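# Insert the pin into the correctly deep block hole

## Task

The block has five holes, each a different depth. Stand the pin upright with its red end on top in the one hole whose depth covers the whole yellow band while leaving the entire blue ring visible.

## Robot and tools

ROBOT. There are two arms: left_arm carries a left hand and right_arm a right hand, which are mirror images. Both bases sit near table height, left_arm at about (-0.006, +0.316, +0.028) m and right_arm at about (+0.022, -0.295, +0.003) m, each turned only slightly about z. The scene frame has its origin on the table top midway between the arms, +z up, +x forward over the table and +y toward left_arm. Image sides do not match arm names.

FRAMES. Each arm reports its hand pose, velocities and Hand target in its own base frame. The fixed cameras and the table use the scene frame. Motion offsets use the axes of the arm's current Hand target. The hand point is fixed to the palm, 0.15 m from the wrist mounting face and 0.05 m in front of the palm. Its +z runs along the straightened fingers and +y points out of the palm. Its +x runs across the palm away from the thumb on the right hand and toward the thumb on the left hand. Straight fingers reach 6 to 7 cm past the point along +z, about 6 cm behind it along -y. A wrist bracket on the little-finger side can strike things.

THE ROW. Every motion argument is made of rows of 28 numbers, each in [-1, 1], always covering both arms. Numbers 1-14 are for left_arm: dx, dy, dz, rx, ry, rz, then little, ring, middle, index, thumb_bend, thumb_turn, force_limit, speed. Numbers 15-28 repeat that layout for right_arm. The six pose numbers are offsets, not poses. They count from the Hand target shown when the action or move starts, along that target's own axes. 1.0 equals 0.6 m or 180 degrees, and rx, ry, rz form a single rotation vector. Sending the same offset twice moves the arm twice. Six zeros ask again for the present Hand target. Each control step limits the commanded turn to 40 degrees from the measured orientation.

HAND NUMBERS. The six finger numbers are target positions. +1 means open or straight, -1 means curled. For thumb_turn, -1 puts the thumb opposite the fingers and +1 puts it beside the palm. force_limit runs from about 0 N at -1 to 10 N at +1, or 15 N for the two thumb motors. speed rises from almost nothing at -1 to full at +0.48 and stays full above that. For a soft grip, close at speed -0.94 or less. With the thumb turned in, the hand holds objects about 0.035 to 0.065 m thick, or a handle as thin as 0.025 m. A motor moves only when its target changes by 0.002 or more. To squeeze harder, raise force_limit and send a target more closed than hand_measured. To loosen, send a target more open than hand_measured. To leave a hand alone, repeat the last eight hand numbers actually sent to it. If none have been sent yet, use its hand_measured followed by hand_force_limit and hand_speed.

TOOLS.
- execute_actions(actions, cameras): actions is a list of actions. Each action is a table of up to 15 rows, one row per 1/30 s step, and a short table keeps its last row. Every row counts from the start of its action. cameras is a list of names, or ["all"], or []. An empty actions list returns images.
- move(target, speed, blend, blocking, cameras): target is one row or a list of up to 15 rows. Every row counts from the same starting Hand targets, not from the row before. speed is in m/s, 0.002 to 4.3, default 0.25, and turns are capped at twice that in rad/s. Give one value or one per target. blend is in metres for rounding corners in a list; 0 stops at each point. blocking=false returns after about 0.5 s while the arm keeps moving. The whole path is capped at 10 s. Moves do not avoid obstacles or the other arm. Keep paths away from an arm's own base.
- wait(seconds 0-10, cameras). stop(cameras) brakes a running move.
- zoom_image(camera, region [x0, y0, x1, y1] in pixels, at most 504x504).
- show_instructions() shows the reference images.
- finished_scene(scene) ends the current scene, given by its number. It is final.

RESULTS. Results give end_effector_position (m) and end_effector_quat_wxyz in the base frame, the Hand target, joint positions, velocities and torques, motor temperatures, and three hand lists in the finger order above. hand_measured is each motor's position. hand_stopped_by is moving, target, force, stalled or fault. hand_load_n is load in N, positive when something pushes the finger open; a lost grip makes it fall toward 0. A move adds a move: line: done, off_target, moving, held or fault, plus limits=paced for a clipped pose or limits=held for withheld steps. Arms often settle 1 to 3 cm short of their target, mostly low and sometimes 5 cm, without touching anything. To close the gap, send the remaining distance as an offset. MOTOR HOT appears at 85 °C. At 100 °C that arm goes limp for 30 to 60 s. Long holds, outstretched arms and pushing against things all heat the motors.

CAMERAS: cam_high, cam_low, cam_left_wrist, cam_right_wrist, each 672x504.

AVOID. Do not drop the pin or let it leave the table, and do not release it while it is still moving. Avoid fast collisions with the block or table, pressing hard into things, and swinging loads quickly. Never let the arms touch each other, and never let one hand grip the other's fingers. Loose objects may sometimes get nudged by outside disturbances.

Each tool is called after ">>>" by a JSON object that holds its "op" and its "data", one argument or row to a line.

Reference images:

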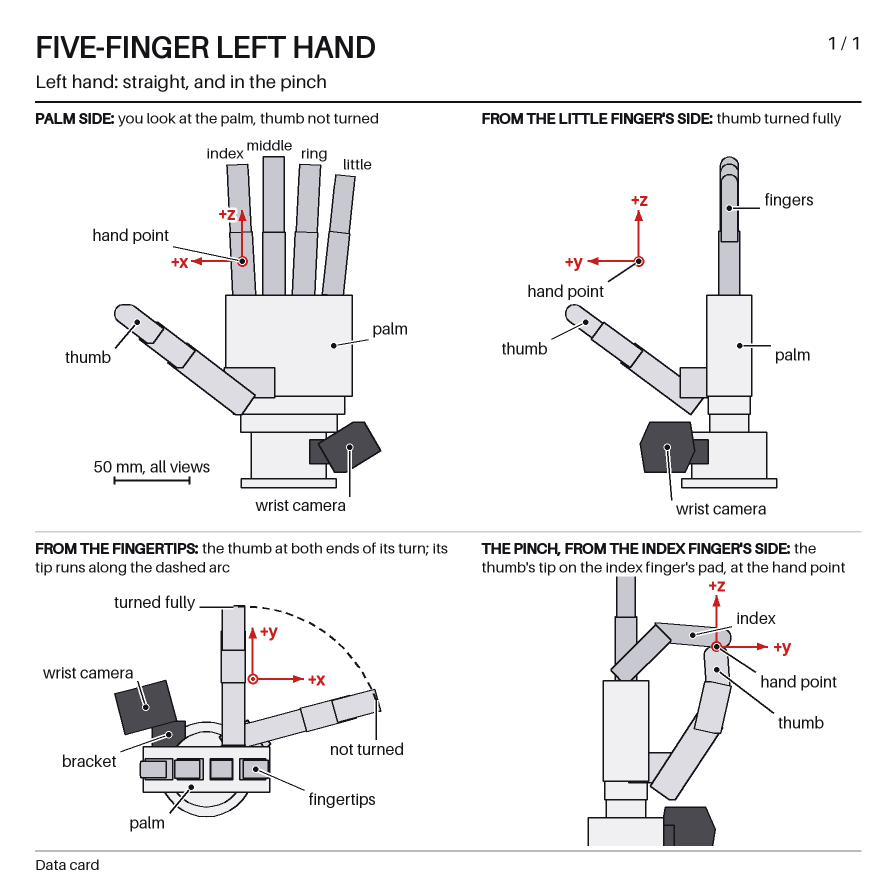

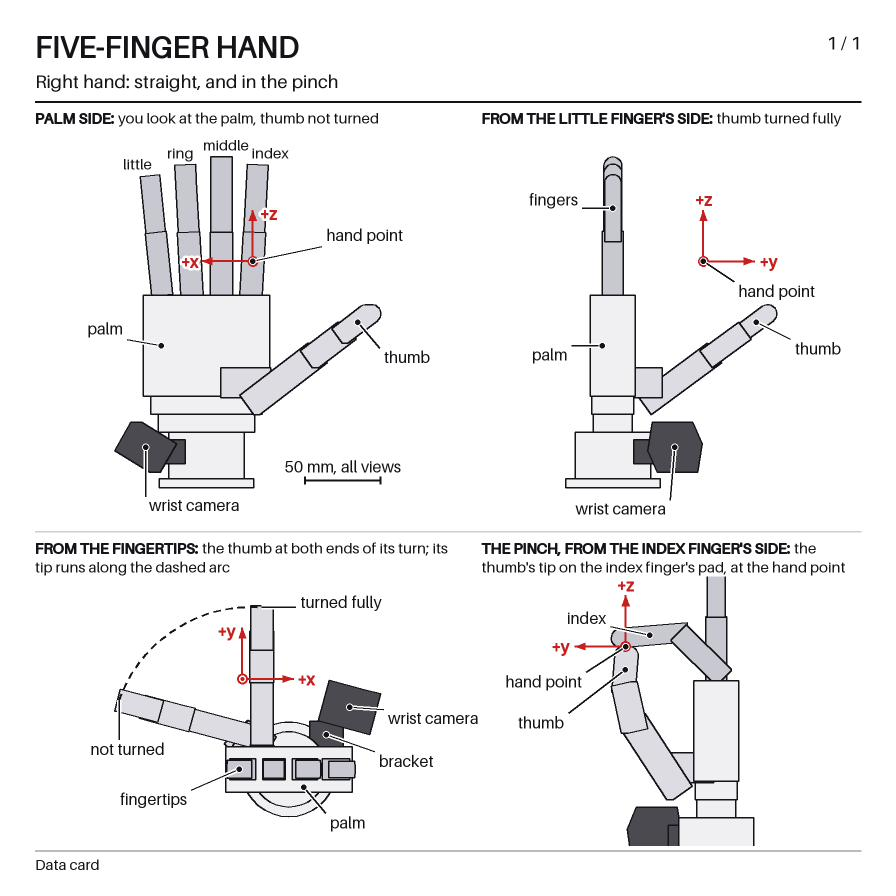

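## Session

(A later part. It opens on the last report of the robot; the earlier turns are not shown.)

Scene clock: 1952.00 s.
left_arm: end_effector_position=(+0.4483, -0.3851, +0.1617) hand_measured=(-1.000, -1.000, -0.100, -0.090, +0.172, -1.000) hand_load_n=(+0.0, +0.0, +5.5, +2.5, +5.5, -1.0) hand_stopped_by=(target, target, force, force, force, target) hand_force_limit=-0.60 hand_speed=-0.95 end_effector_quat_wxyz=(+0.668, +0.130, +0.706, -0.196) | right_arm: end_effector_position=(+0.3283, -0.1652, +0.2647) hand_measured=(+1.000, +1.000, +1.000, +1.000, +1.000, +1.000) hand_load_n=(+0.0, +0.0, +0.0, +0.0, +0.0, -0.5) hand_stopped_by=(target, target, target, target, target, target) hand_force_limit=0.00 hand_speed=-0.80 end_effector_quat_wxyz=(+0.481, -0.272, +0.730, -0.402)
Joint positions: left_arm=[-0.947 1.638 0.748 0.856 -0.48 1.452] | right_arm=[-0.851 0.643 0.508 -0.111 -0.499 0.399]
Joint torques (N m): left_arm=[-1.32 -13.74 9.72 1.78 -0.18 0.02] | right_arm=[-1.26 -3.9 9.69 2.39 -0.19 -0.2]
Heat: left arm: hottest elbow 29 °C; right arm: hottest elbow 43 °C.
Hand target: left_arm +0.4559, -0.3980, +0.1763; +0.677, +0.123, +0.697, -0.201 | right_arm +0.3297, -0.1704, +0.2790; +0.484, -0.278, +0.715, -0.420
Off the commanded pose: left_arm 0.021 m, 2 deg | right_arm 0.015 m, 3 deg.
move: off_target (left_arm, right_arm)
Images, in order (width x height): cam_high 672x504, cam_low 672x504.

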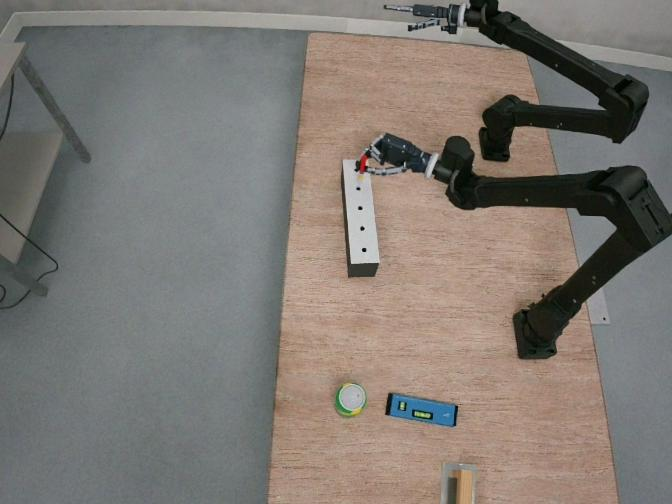

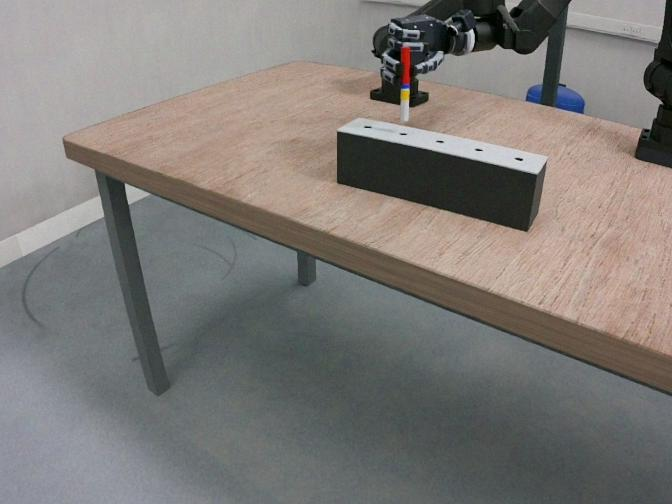

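>>> {"op": "zoom_image", "data": {
  "camera": "cam_high",
  "region": [340, 245, 385, 290]
}}

>>> {"op": "zoom_image", "data": {
  "camera": "cam_high",
  "region": [335, 150, 380, 195]
}}

>>> {"op": "zoom_image", "data": {
  "camera": "cam_low",
  "region": [500, 140, 560, 240]
}}

>>> {"op": "zoom_image", "data": {
  "camera": "cam_low",
  "region": [320, 105, 380, 205]
}}

Scaled by 11.200 from the camera's 672x504 image, which has a finer 960x720 frame.

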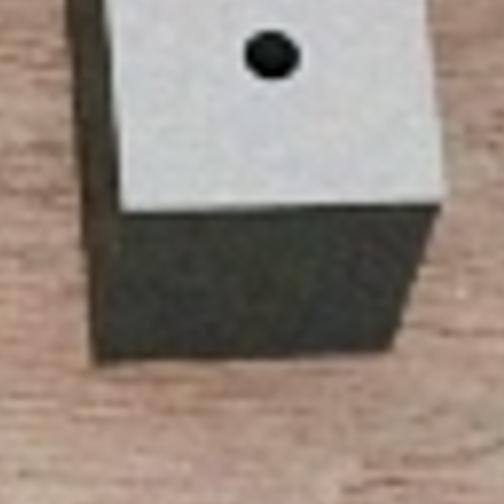

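Scaled by 11.200 from the camera's 672x504 image, which has a finer 960x720 frame.

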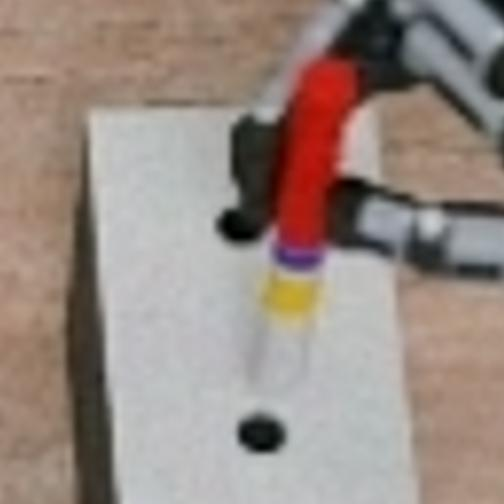

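Scaled by 5.040 from the camera's 672x504 image, which has a finer 960x720 frame.

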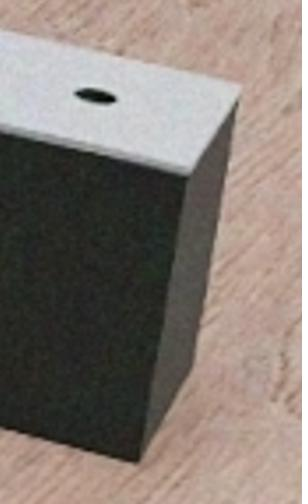

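Scaled by 5.040 from the camera's 672x504 image, which has a finer 960x720 frame.

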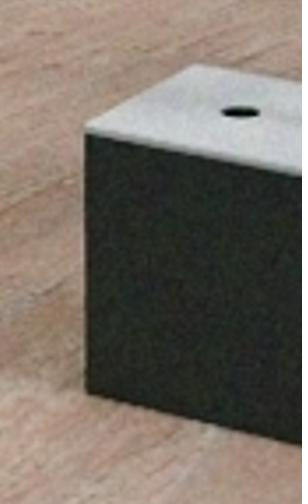

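>>> {"op": "move", "data": {
  "target": [0.0331,0.0038,0,0,0,0,-1,-1,-0.5,-0.52,0.0,-1,-0.6,-0.95,0,0,0,0,0,0,1,1,1,1,1,1,0,-0.8],
  "speed": 0.05,
  "cameras": ["cam_high","cam_low"]
}}

>>> {"op": "zoom_image", "data": {
  "camera": "cam_high",
  "region": [335, 150, 380, 195]
}}

>>> {"op": "zoom_image", "data": {
  "camera": "cam_low",
  "region": [375, 50, 445, 155]
}}

Scene clock: 1990.33 s.
left_arm: end_effector_position=(+0.4498, -0.3871, +0.1404) hand_measured=(-1.000, -1.000, -0.100, -0.090, +0.172, -1.000) hand_load_n=(+0.0, +0.0, +5.5, +2.5, +5.0, -1.0) hand_stopped_by=(target, target, force, force, force, target) hand_force_limit=-0.60 hand_speed=-0.95 end_effector_quat_wxyz=(+0.663, +0.134, +0.711, -0.191) | right_arm: end_effector_position=(+0.3283, -0.1652, +0.2647) hand_measured=(+1.000, +1.000, +1.000, +1.000, +1.000, +1.000) hand_load_n=(+0.0, +0.0, +0.0, +0.0, +0.0, +0.0) hand_stopped_by=(target, target, target, target, target, target) hand_force_limit=0.00 hand_speed=-0.80 end_effector_quat_wxyz=(+0.481, -0.272, +0.730, -0.402)
Joint positions: left_arm=[-0.947 1.688 0.748 0.887 -0.48 1.452] | right_arm=[-0.851 0.643 0.508 -0.111 -0.499 0.399]
Joint torques (N m): left_arm=[-1.38 -14.33 8.4 3.02 -0.18 0.02] | right_arm=[-1.44 -3.31 9.58 2.4 -0.17 -0.22]
Heat: left arm: hottest elbow 30 °C; right arm: hottest elbow 43 °C.
Hand target: left_arm +0.4558, -0.3979, +0.1563; +0.677, +0.123, +0.697, -0.201 | right_arm +0.3297, -0.1704, +0.2790; +0.484, -0.278, +0.715, -0.420
Off the commanded pose: left_arm 0.020 m, 3 deg | right_arm 0.015 m, 3 deg.
move: off_target (left_arm, right_arm)
Images, in order (width x height): cam_high 672x504, cam_low 672x504.

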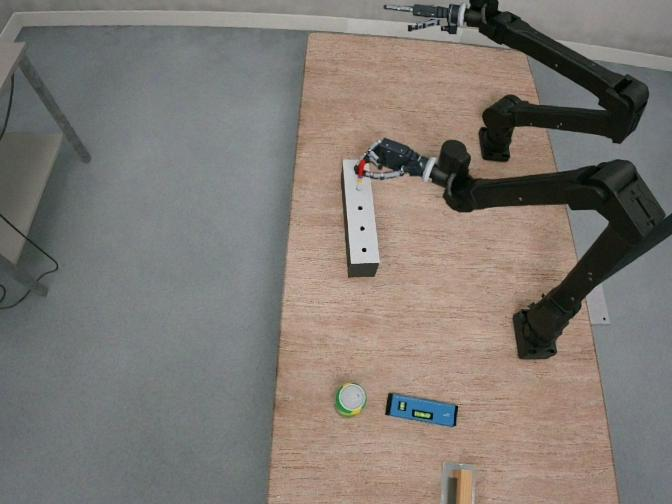

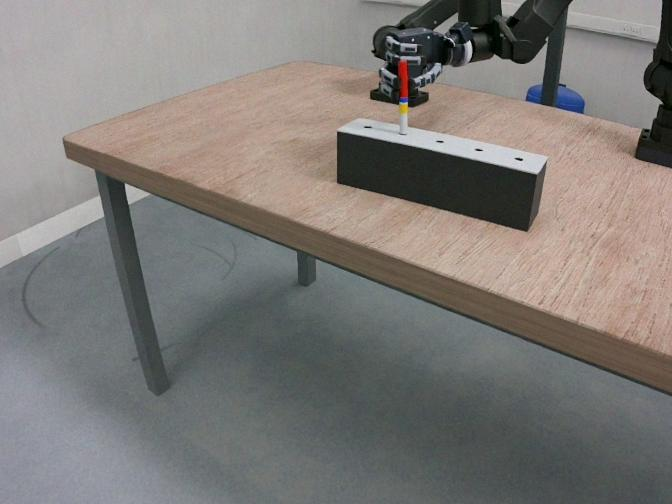

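Scaled by 11.200 from the camera's 672x504 image, which has a finer 960x720 frame.

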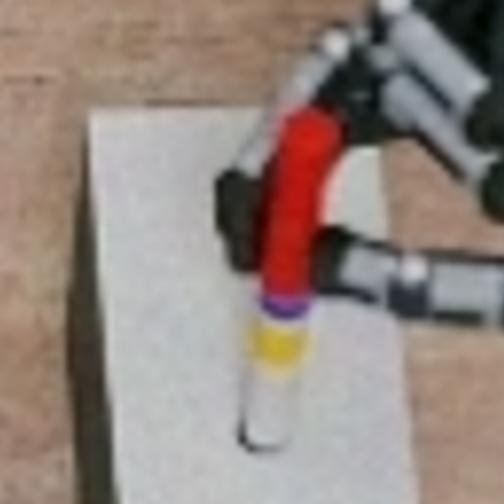

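Scaled by 4.800 from the camera's 672x504 image, which has a finer 960x720 frame.

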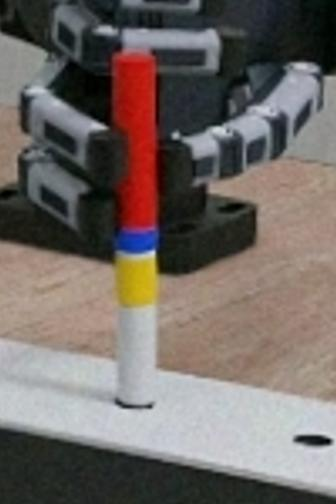

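>>> {"op": "move", "data": {
  "target": [-0.0044,0.0089,0.0041,0,0,0,-1,-1,-0.5,-0.52,0.0,-1,-0.6,-0.95,0,0,0,0,0,0,1,1,1,1,1,1,0,-0.8],
  "speed": 0.04,
  "cameras": ["cam_high","cam_low"]
}}

>>> {"op": "zoom_image", "data": {
  "camera": "cam_high",
  "region": [335, 150, 380, 195]
}}

>>> {"op": "zoom_image", "data": {
  "camera": "cam_low",
  "region": [375, 50, 445, 155]
}}

Scene clock: 1999.80 s.
left_arm: end_effector_position=(+0.4495, -0.3884, +0.1403) hand_measured=(-1.000, -1.000, -0.100, -0.090, +0.172, -1.000) hand_load_n=(+0.0, +0.0, +5.5, +3.0, +5.0, -1.0) hand_stopped_by=(target, target, force, force, force, target) hand_force_limit=-0.60 hand_speed=-0.95 end_effector_quat_wxyz=(+0.662, +0.136, +0.711, -0.193) | right_arm: end_effector_position=(+0.3283, -0.1652, +0.2647) hand_measured=(+1.000, +1.000, +1.000, +1.000, +1.000, +1.000) hand_load_n=(+0.0, +0.0, +0.0, +0.0, +0.0, -0.5) hand_stopped_by=(target, target, target, target, target, target) hand_force_limit=0.00 hand_speed=-0.80 end_effector_quat_wxyz=(+0.481, -0.272, +0.730, -0.402)
Joint positions: left_arm=[-0.947 1.688 0.748 0.887 -0.474 1.452] | right_arm=[-0.851 0.643 0.508 -0.111 -0.499 0.399]
Joint torques (N m): left_arm=[-0.21 -14.8 8.39 2.82 0.16 0.02] | right_arm=[-1.32 -3.9 9.62 2.54 -0.19 -0.23]
Heat: left arm: hottest elbow 30 °C; right arm: hottest elbow 43 °C.
Hand target: left_arm +0.4606, -0.3940, +0.1583; +0.677, +0.123, +0.697, -0.201 | right_arm +0.3297, -0.1704, +0.2790; +0.484, -0.278, +0.715, -0.420
Off the commanded pose: left_arm 0.022 m, 3 deg | right_arm 0.015 m, 3 deg.
move: off_target (left_arm, right_arm)
Images, in order (width x height): cam_high 672x504, cam_low 672x504.

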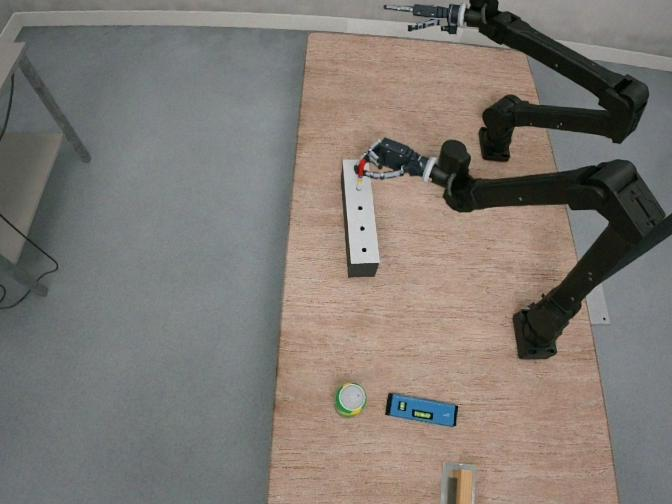

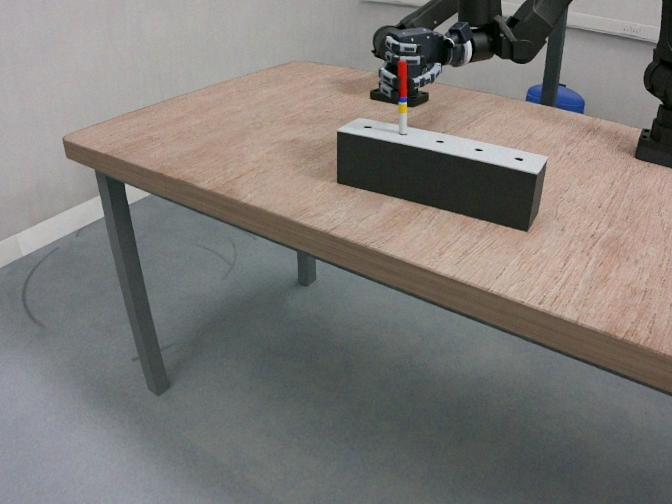

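Scaled by 11.200 from the camera's 672x504 image, which has a finer 960x720 frame.

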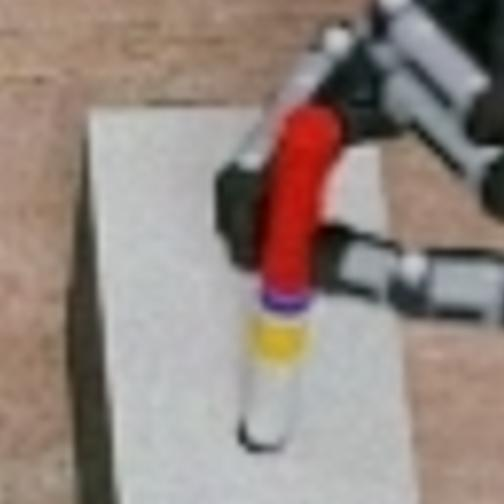

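Scaled by 4.800 from the camera's 672x504 image, which has a finer 960x720 frame.

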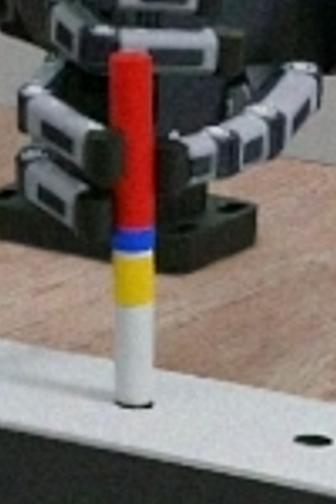

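>>> {"op": "move", "data": {
  "target": [-0.0008,0.0048,0.0014,0,0,0,-1,-1,-0.5,-0.52,0.0,-1,-0.6,-0.95,0,0,0,0,0,0,1,1,1,1,1,1,0,-0.8],
  "speed": 0.04,
  "cameras": ["cam_high","cam_low"]
}}

>>> {"op": "zoom_image", "data": {
  "camera": "cam_high",
  "region": [335, 150, 380, 195]
}}

>>> {"op": "zoom_image", "data": {
  "camera": "cam_low",
  "region": [375, 50, 445, 155]
}}

Scene clock: 2006.90 s.
left_arm: end_effector_position=(+0.4493, -0.3896, +0.1403) hand_measured=(-1.000, -1.000, -0.100, -0.090, +0.172, -1.000) hand_load_n=(+0.0, +0.0, +5.5, +3.0, +5.0, -1.0) hand_stopped_by=(target, target, force, force, force, target) hand_force_limit=-0.60 hand_speed=-0.95 end_effector_quat_wxyz=(+0.662, +0.138, +0.711, -0.195) | right_arm: end_effector_position=(+0.3283, -0.1652, +0.2647) hand_measured=(+1.000, +1.000, +1.000, +1.000, +1.000, +1.000) hand_load_n=(+0.0, +0.0, +0.0, +0.0, +0.0, +0.0) hand_stopped_by=(target, target, target, target, target, target) hand_force_limit=0.00 hand_speed=-0.80 end_effector_quat_wxyz=(+0.481, -0.272, +0.730, -0.402)
Joint positions: left_arm=[-0.947 1.688 0.748 0.887 -0.468 1.452] | right_arm=[-0.851 0.643 0.508 -0.111 -0.499 0.399]
Joint torques (N m): left_arm=[0.26 -14.92 8.24 2.82 0.15 0.03] | right_arm=[-0.5 -3.96 9.44 2.39 -0.15 -0.19]
Heat: left arm: hottest elbow 30 °C; right arm: hottest elbow 43 °C.
Hand target: left_arm +0.4626, -0.3918, +0.1585; +0.677, +0.123, +0.697, -0.201 | right_arm +0.3297, -0.1704, +0.2790; +0.484, -0.278, +0.715, -0.420
Off the commanded pose: left_arm 0.023 m, 3 deg | right_arm 0.015 m, 3 deg.
move: off_target (left_arm, right_arm)
Images, in order (width x height): cam_high 672x504, cam_low 672x504.

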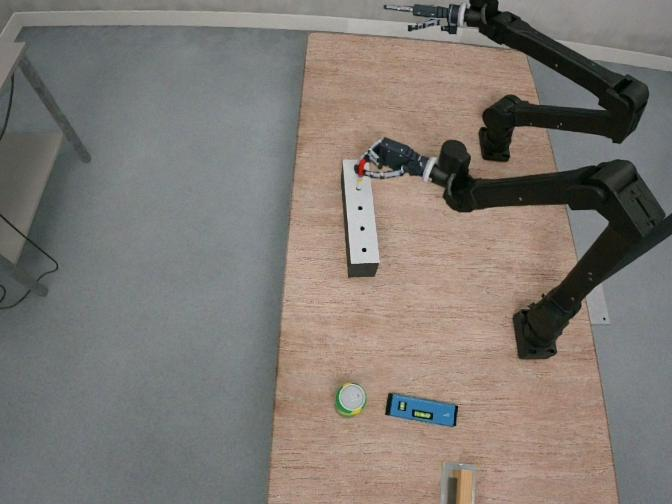

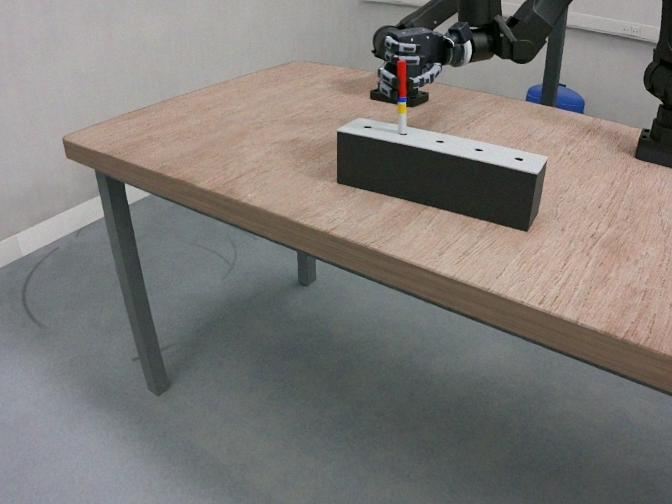

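Scaled by 11.200 from the camera's 672x504 image, which has a finer 960x720 frame.

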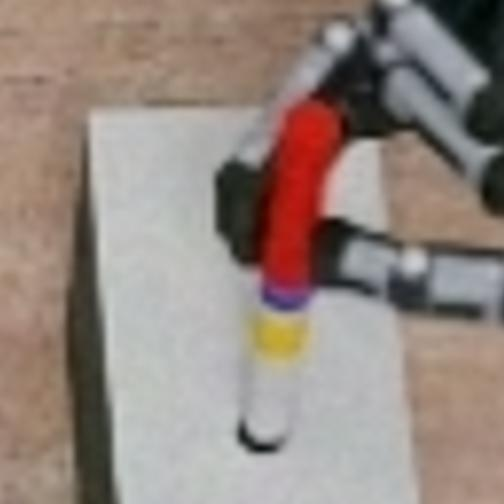

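Scaled by 4.800 from the camera's 672x504 image, which has a finer 960x720 frame.

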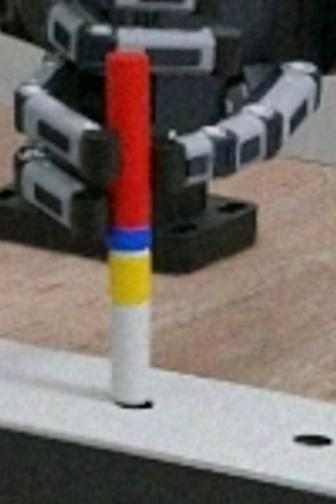

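>>> {"op": "move", "data": {
  "target": [-0.0008,0.0048,0.0014,0,0,0,-1,-1,-0.5,-0.52,0.0,-1,-0.6,-0.95,0,0,0,0,0,0,1,1,1,1,1,1,0,-0.8],
  "speed": 0.04,
  "cameras": ["cam_high","cam_low"]
}}

>>> {"op": "zoom_image", "data": {
  "camera": "cam_high",
  "region": [335, 150, 380, 195]
}}

>>> {"op": "zoom_image", "data": {
  "camera": "cam_low",
  "region": [375, 50, 445, 155]
}}

Scene clock: 2011.67 s.
left_arm: end_effector_position=(+0.4526, -0.3869, +0.1402) hand_measured=(-1.000, -1.000, -0.100, -0.090, +0.172, -1.000) hand_load_n=(+0.0, +0.0, +5.5, +2.5, +5.5, -0.5) hand_stopped_by=(target, target, force, force, force, target) hand_force_limit=-0.60 hand_speed=-0.95 end_effector_quat_wxyz=(+0.662, +0.137, +0.711, -0.195) | right_arm: end_effector_position=(+0.3283, -0.1652, +0.2647) hand_measured=(+1.000, +1.000, +1.000, +1.000, +1.000, +1.000) hand_load_n=(+0.0, +0.0, +0.0, +0.0, +0.0, +0.0) hand_stopped_by=(target, target, target, target, target, target) hand_force_limit=0.00 hand_speed=-0.80 end_effector_quat_wxyz=(+0.481, -0.272, +0.730, -0.402)
Joint positions: left_arm=[-0.938 1.688 0.748 0.887 -0.46 1.452] | right_arm=[-0.851 0.643 0.508 -0.111 -0.499 0.399]
Joint torques (N m): left_arm=[0.26 -15.03 8.14 2.82 0.16 0.03] | right_arm=[-1.2 -3.66 9.69 2.48 -0.16 -0.23]
Heat: left arm: hottest elbow 30 °C; right arm: hottest elbow 43 °C.
Hand target: left_arm +0.4647, -0.3896, +0.1586; +0.677, +0.123, +0.697, -0.201 | right_arm +0.3297, -0.1704, +0.2790; +0.484, -0.278, +0.715, -0.420
Off the commanded pose: left_arm 0.022 m, 3 deg | right_arm 0.015 m, 3 deg.
move: off_target (left_arm, right_arm)
Images, in order (width x height): cam_high 672x504, cam_low 672x504.

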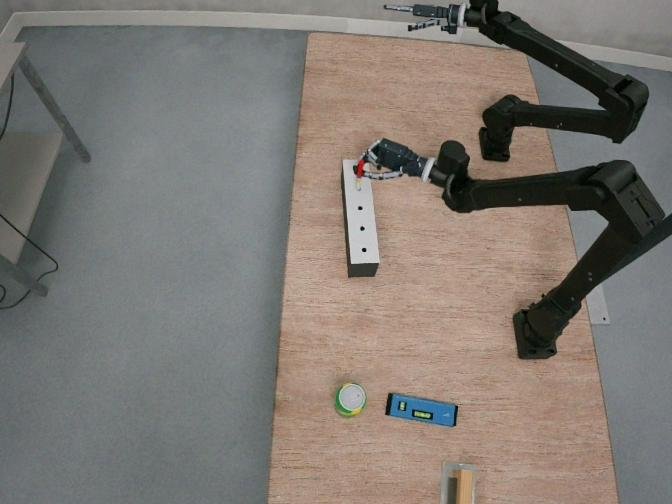

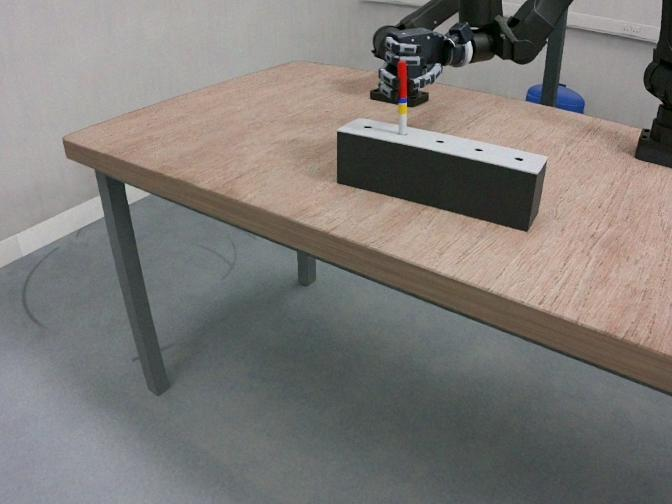

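Scaled by 11.200 from the camera's 672x504 image, which has a finer 960x720 frame.

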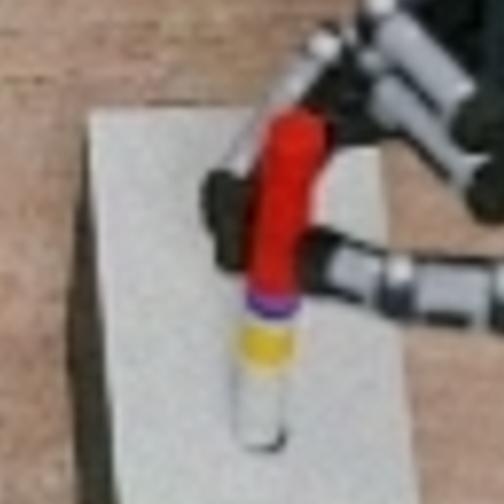

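Scaled by 4.800 from the camera's 672x504 image, which has a finer 960x720 frame.

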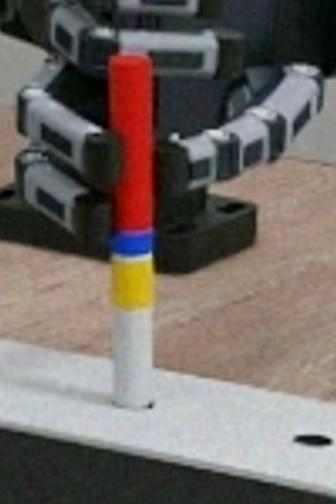

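>>> {"op": "move", "data": {
  "target": [0.005,0.0008,-0.001,0,0.006,0,-1,-1,-0.5,-0.52,0.0,-1,-0.6,-0.95,0,0,0,0,0,0,1,1,1,1,1,1,0,-0.8],
  "speed": 0.04,
  "cameras": ["cam_high","cam_low"]
}}

>>> {"op": "zoom_image", "data": {
  "camera": "cam_high",
  "region": [335, 150, 380, 195]
}}

>>> {"op": "zoom_image", "data": {
  "camera": "cam_low",
  "region": [375, 50, 445, 155]
}}

Scene clock: 2020.93 s.
left_arm: end_effector_position=(+0.4523, -0.3876, +0.1397) hand_measured=(-1.000, -1.000, -0.100, -0.090, +0.172, -1.000) hand_load_n=(+0.0, +0.0, +5.5, +2.5, +5.5, -1.0) hand_stopped_by=(target, target, force, force, force, target) hand_force_limit=-0.60 hand_speed=-0.95 end_effector_quat_wxyz=(+0.661, +0.138, +0.711, -0.197) | right_arm: end_effector_position=(+0.3283, -0.1652, +0.2647) hand_measured=(+1.000, +1.000, +1.000, +1.000, +1.000, +1.000) hand_load_n=(+0.0, +0.0, +0.0, +0.0, +0.0, +0.0) hand_stopped_by=(target, target, target, target, target, target) hand_force_limit=0.00 hand_speed=-0.80 end_effector_quat_wxyz=(+0.481, -0.272, +0.730, -0.402)
Joint positions: left_arm=[-0.938 1.688 0.748 0.886 -0.457 1.448] | right_arm=[-0.851 0.643 0.508 -0.111 -0.499 0.399]
Joint torques (N m): left_arm=[0.26 -15.56 8.23 1.8 0.16 -0.02] | right_arm=[-1.32 -3.72 9.7 2.55 -0.2 -0.23]
Heat: left arm: hottest elbow 30 °C; right arm: hottest elbow 43 °C.
Hand target: left_arm +0.4642, -0.3892, +0.1556; +0.670, +0.125, +0.703, -0.200 | right_arm +0.3297, -0.1704, +0.2790; +0.484, -0.278, +0.715, -0.420
Off the commanded pose: left_arm 0.020 m, 2 deg | right_arm 0.015 m, 3 deg.
move: off_target (left_arm, right_arm)
Images, in order (width x height): cam_high 672x504, cam_low 672x504.

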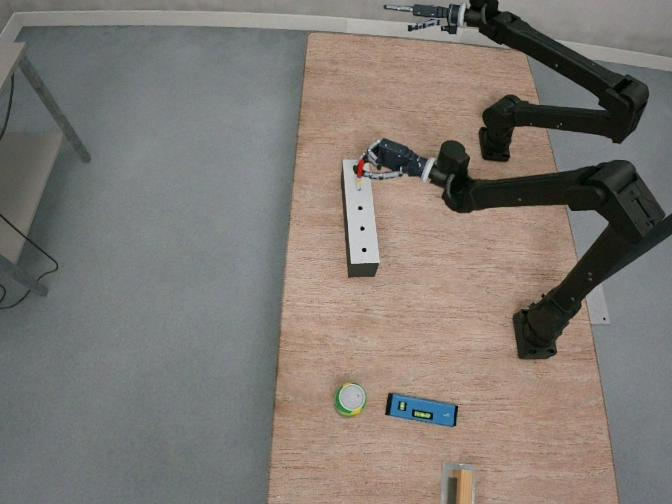

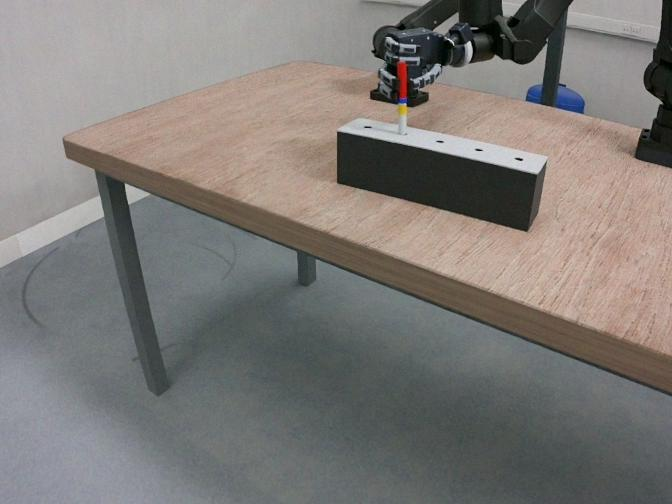

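Scaled by 11.200 from the camera's 672x504 image, which has a finer 960x720 frame.

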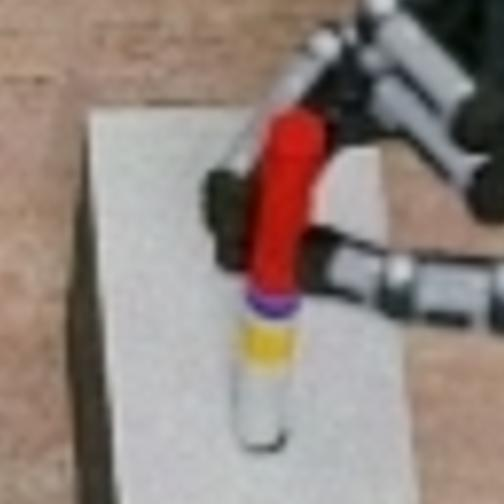

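Scaled by 4.800 from the camera's 672x504 image, which has a finer 960x720 frame.

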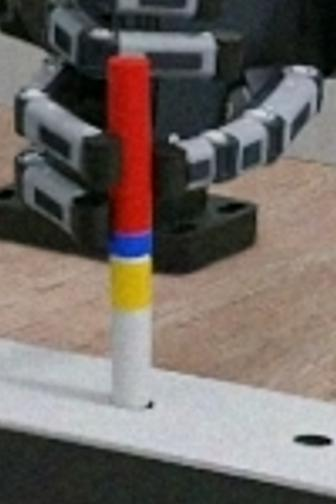

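>>> {"op": "move", "data": {
  "target": [0.0033,0.0004,0,0,0.006,0.003,-1,-1,-0.5,-0.52,0.0,-1,-0.6,-0.95,0,0,0,0,0,0,1,1,1,1,1,1,0,-0.8],
  "speed": 0.04,
  "cameras": ["cam_high","cam_low"]
}}

>>> {"op": "zoom_image", "data": {
  "camera": "cam_high",
  "region": [335, 150, 380, 195]
}}

>>> {"op": "zoom_image", "data": {
  "camera": "cam_low",
  "region": [375, 50, 445, 155]
}}

Scene clock: 2029.00 s.
left_arm: end_effector_position=(+0.4512, -0.3873, +0.1369) hand_measured=(-1.000, -1.000, -0.100, -0.090, +0.172, -1.000) hand_load_n=(+0.0, +0.0, +5.5, +3.5, +5.0, -0.5) hand_stopped_by=(target, target, force, force, force, target) hand_force_limit=-0.60 hand_speed=-0.95 end_effector_quat_wxyz=(+0.654, +0.143, +0.717, -0.193) | right_arm: end_effector_position=(+0.3283, -0.1652, +0.2647) hand_measured=(+1.000, +1.000, +1.000, +1.000, +1.000, +1.000) hand_load_n=(+0.0, +0.0, +0.0, +0.0, +0.0, +0.0) hand_stopped_by=(target, target, target, target, target, target) hand_force_limit=0.00 hand_speed=-0.80 end_effector_quat_wxyz=(+0.481, -0.272, +0.730, -0.402)
Joint positions: left_arm=[-0.938 1.682 0.748 0.858 -0.452 1.447] | right_arm=[-0.851 0.643 0.508 -0.111 -0.499 0.399]
Joint torques (N m): left_arm=[0.26 -15.56 8.53 1.73 0.11 -0.02] | right_arm=[-0.79 -3.37 9.63 2.41 -0.21 -0.2]
Heat: left arm: hottest elbow 30 °C; right arm: hottest elbow 43 °C.
Hand target: left_arm +0.4642, -0.3892, +0.1536; +0.665, +0.130, +0.709, -0.196 | right_arm +0.3297, -0.1704, +0.2790; +0.484, -0.278, +0.715, -0.420
Off the commanded pose: left_arm 0.021 m, 2 deg | right_arm 0.015 m, 3 deg.
move: off_target (left_arm, right_arm)
Images, in order (width x height): cam_high 672x504, cam_low 672x504.

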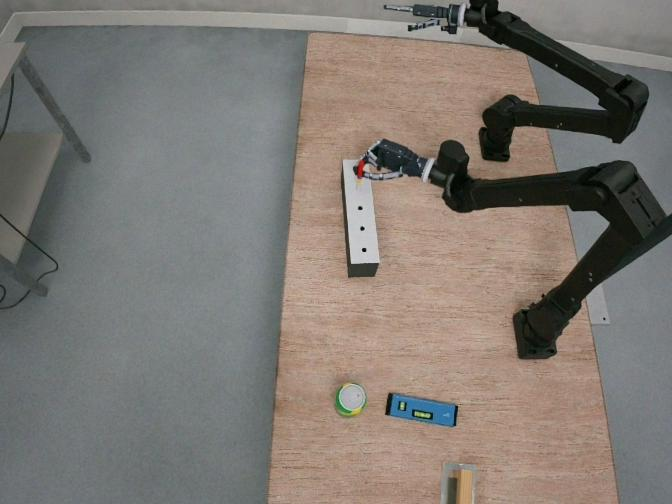

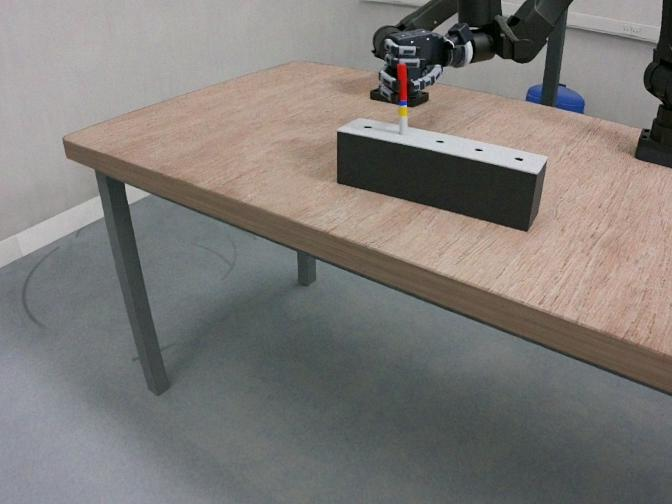

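Scaled by 11.200 from the camera's 672x504 image, which has a finer 960x720 frame.

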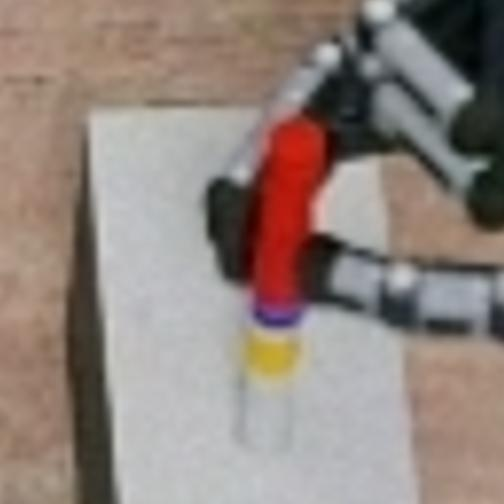

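Scaled by 4.800 from the camera's 672x504 image, which has a finer 960x720 frame.

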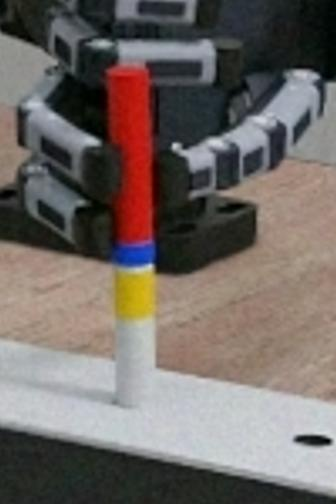

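>>> {"op": "move", "data": {
  "target": [0.0165,0.0018,0,0,0,0,-1,-1,-0.5,-0.52,0.0,-1,-0.6,-0.95,0,0,0,0,0,0,1,1,1,1,1,1,0,-0.8],
  "speed": 0.04,
  "cameras": ["cam_high","cam_low"]
}}

>>> {"op": "zoom_image", "data": {
  "camera": "cam_high",
  "region": [335, 150, 380, 195]
}}

>>> {"op": "zoom_image", "data": {
  "camera": "cam_low",
  "region": [375, 50, 445, 155]
}}

Scene clock: 2033.70 s.
left_arm: end_effector_position=(+0.4513, -0.3874, +0.1329) hand_measured=(-1.000, -1.000, -0.100, -0.090, +0.172, -1.000) hand_load_n=(+0.0, +0.0, +4.5, +3.0, +5.5, +0.5) hand_stopped_by=(target, target, force, force, force, target) hand_force_limit=-0.60 hand_speed=-0.95 end_effector_quat_wxyz=(+0.653, +0.144, +0.719, -0.192) | right_arm: end_effector_position=(+0.3283, -0.1652, +0.2647) hand_measured=(+1.000, +1.000, +1.000, +1.000, +1.000, +1.000) hand_load_n=(+0.0, +0.0, +0.0, +0.0, +0.0, -0.5) hand_stopped_by=(target, target, target, target, target, target) hand_force_limit=0.00 hand_speed=-0.80 end_effector_quat_wxyz=(+0.481, -0.272, +0.730, -0.402)
Joint positions: left_arm=[-0.938 1.69 0.748 0.859 -0.452 1.447] | right_arm=[-0.851 0.643 0.508 -0.111 -0.499 0.399]
Joint torques (N m): left_arm=[0.26 -14.1 7.95 2.91 0.06 -0.02] | right_arm=[-1.14 -3.72 9.62 2.44 -0.22 -0.23]
Heat: left arm: hottest elbow 30 °C; right arm: hottest elbow 43 °C.
Hand target: left_arm +0.4638, -0.3889, +0.1437; +0.665, +0.130, +0.709, -0.196 | right_arm +0.3297, -0.1704, +0.2790; +0.484, -0.278, +0.715, -0.420
Off the commanded pose: left_arm 0.017 m, 2 deg | right_arm 0.015 m, 3 deg.
move: off_target (left_arm, right_arm)
Images, in order (width x height): cam_high 672x504, cam_low 672x504.

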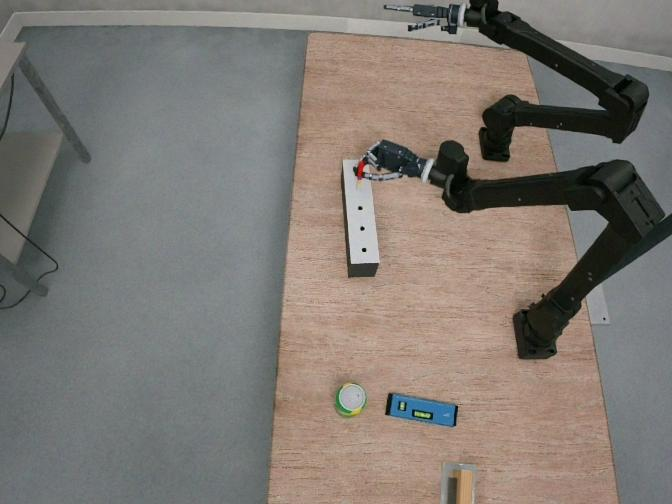

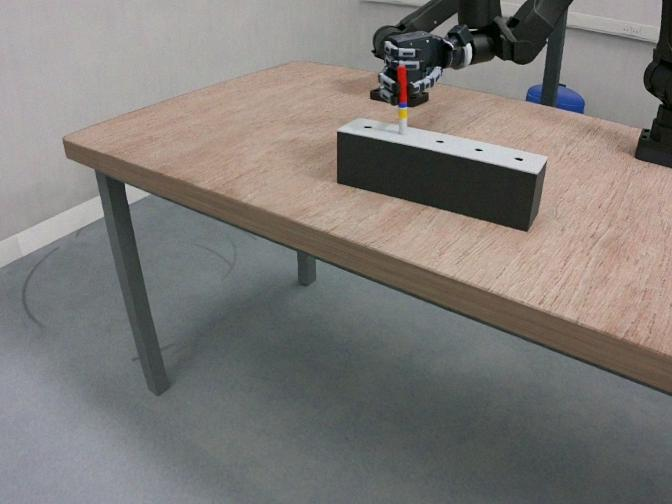

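Scaled by 11.200 from the camera's 672x504 image, which has a finer 960x720 frame.

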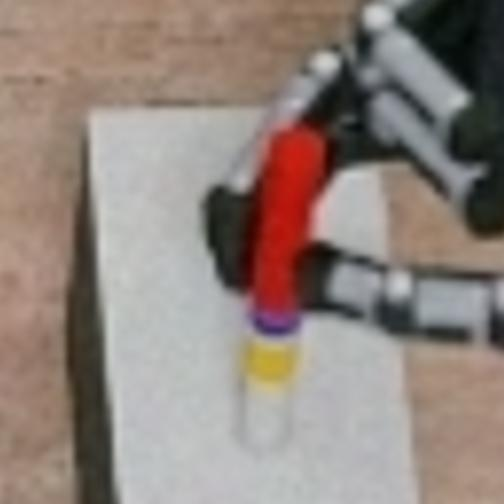

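Scaled by 4.800 from the camera's 672x504 image, which has a finer 960x720 frame.

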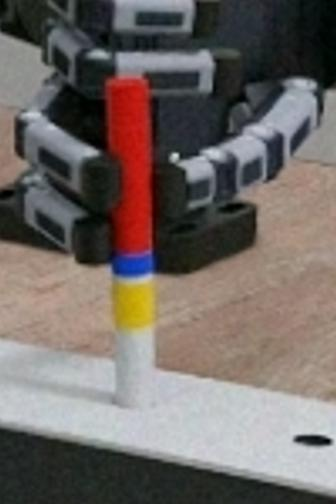

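>>> {"op": "move", "data": {
  "target": [0.0165,0.0018,0,0,-0.008,-0.008,-1,-1,-0.5,-0.52,0.0,-1,-0.6,-0.95,0,0,0,0,0,0,1,1,1,1,1,1,0,-0.8],
  "speed": 0.04,
  "cameras": ["cam_high","cam_low"]
}}

>>> {"op": "zoom_image", "data": {
  "camera": "cam_high",
  "region": [335, 150, 380, 195]
}}

>>> {"op": "zoom_image", "data": {
  "camera": "cam_low",
  "region": [375, 50, 445, 155]
}}

Scene clock: 2040.53 s.
left_arm: end_effector_position=(+0.4539, -0.3881, +0.1295) hand_measured=(-1.000, -1.000, -0.100, -0.090, +0.172, -1.000) hand_load_n=(+0.0, +0.0, +7.0, +0.0, +6.0, -3.0) hand_stopped_by=(target, target, force, force, force, target) hand_force_limit=-0.60 hand_speed=-0.95 end_effector_quat_wxyz=(+0.663, +0.131, +0.709, -0.198) | right_arm: end_effector_position=(+0.3283, -0.1652, +0.2647) hand_measured=(+1.000, +1.000, +1.000, +1.000, +1.000, +1.000) hand_load_n=(+0.0, +0.0, +0.0, +0.0, +0.0, +0.0) hand_stopped_by=(target, target, target, target, target, target) hand_force_limit=0.00 hand_speed=-0.80 end_effector_quat_wxyz=(+0.481, -0.272, +0.730, -0.402)
Joint positions: left_arm=[-0.938 1.723 0.748 0.93 -0.465 1.442] | right_arm=[-0.851 0.643 0.508 -0.111 -0.499 0.399]
Joint torques (N m): left_arm=[0.21 -13.92 6.84 3.1 0.13 -0.1] | right_arm=[-1.32 -3.55 9.59 2.44 -0.2 -0.21]
Heat: left arm: hottest elbow 30 °C; right arm: hottest elbow 43 °C.
Hand target: left_arm +0.4635, -0.3887, +0.1337; +0.671, +0.119, +0.702, -0.206 | right_arm +0.3297, -0.1704, +0.2790; +0.484, -0.278, +0.715, -0.420
Off the commanded pose: left_arm 0.010 m, 2 deg | right_arm 0.015 m, 3 deg.
move: off_target (right_arm)
Images, in order (width x height): cam_high 672x504, cam_low 672x504.

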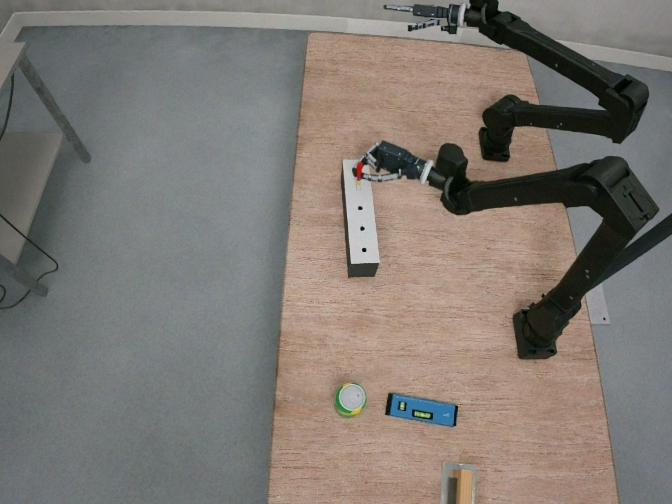

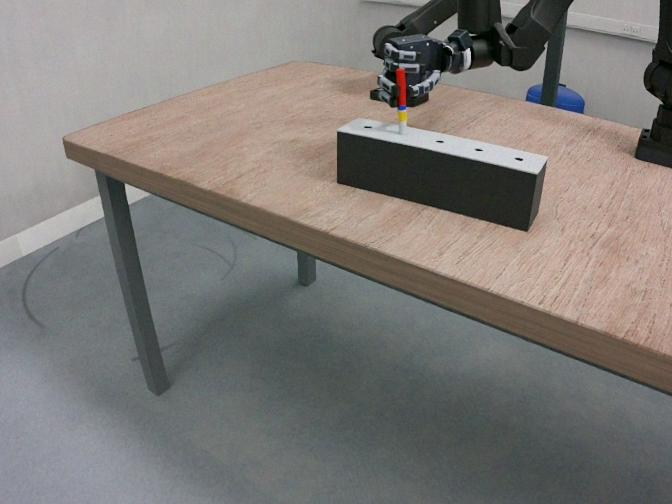

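Scaled by 11.200 from the camera's 672x504 image, which has a finer 960x720 frame.

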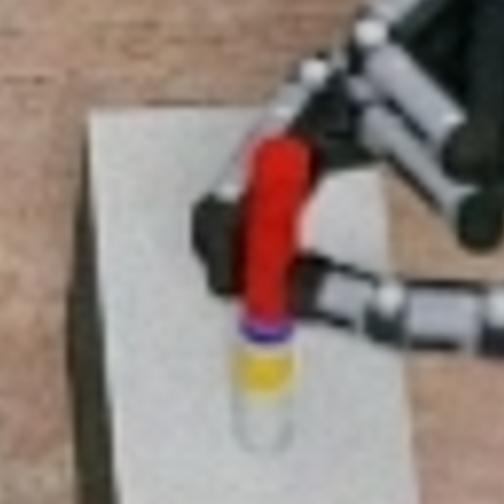

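Scaled by 4.800 from the camera's 672x504 image, which has a finer 960x720 frame.

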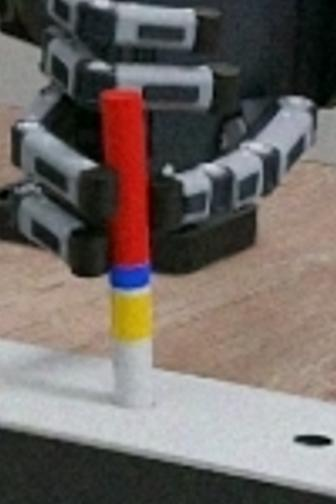

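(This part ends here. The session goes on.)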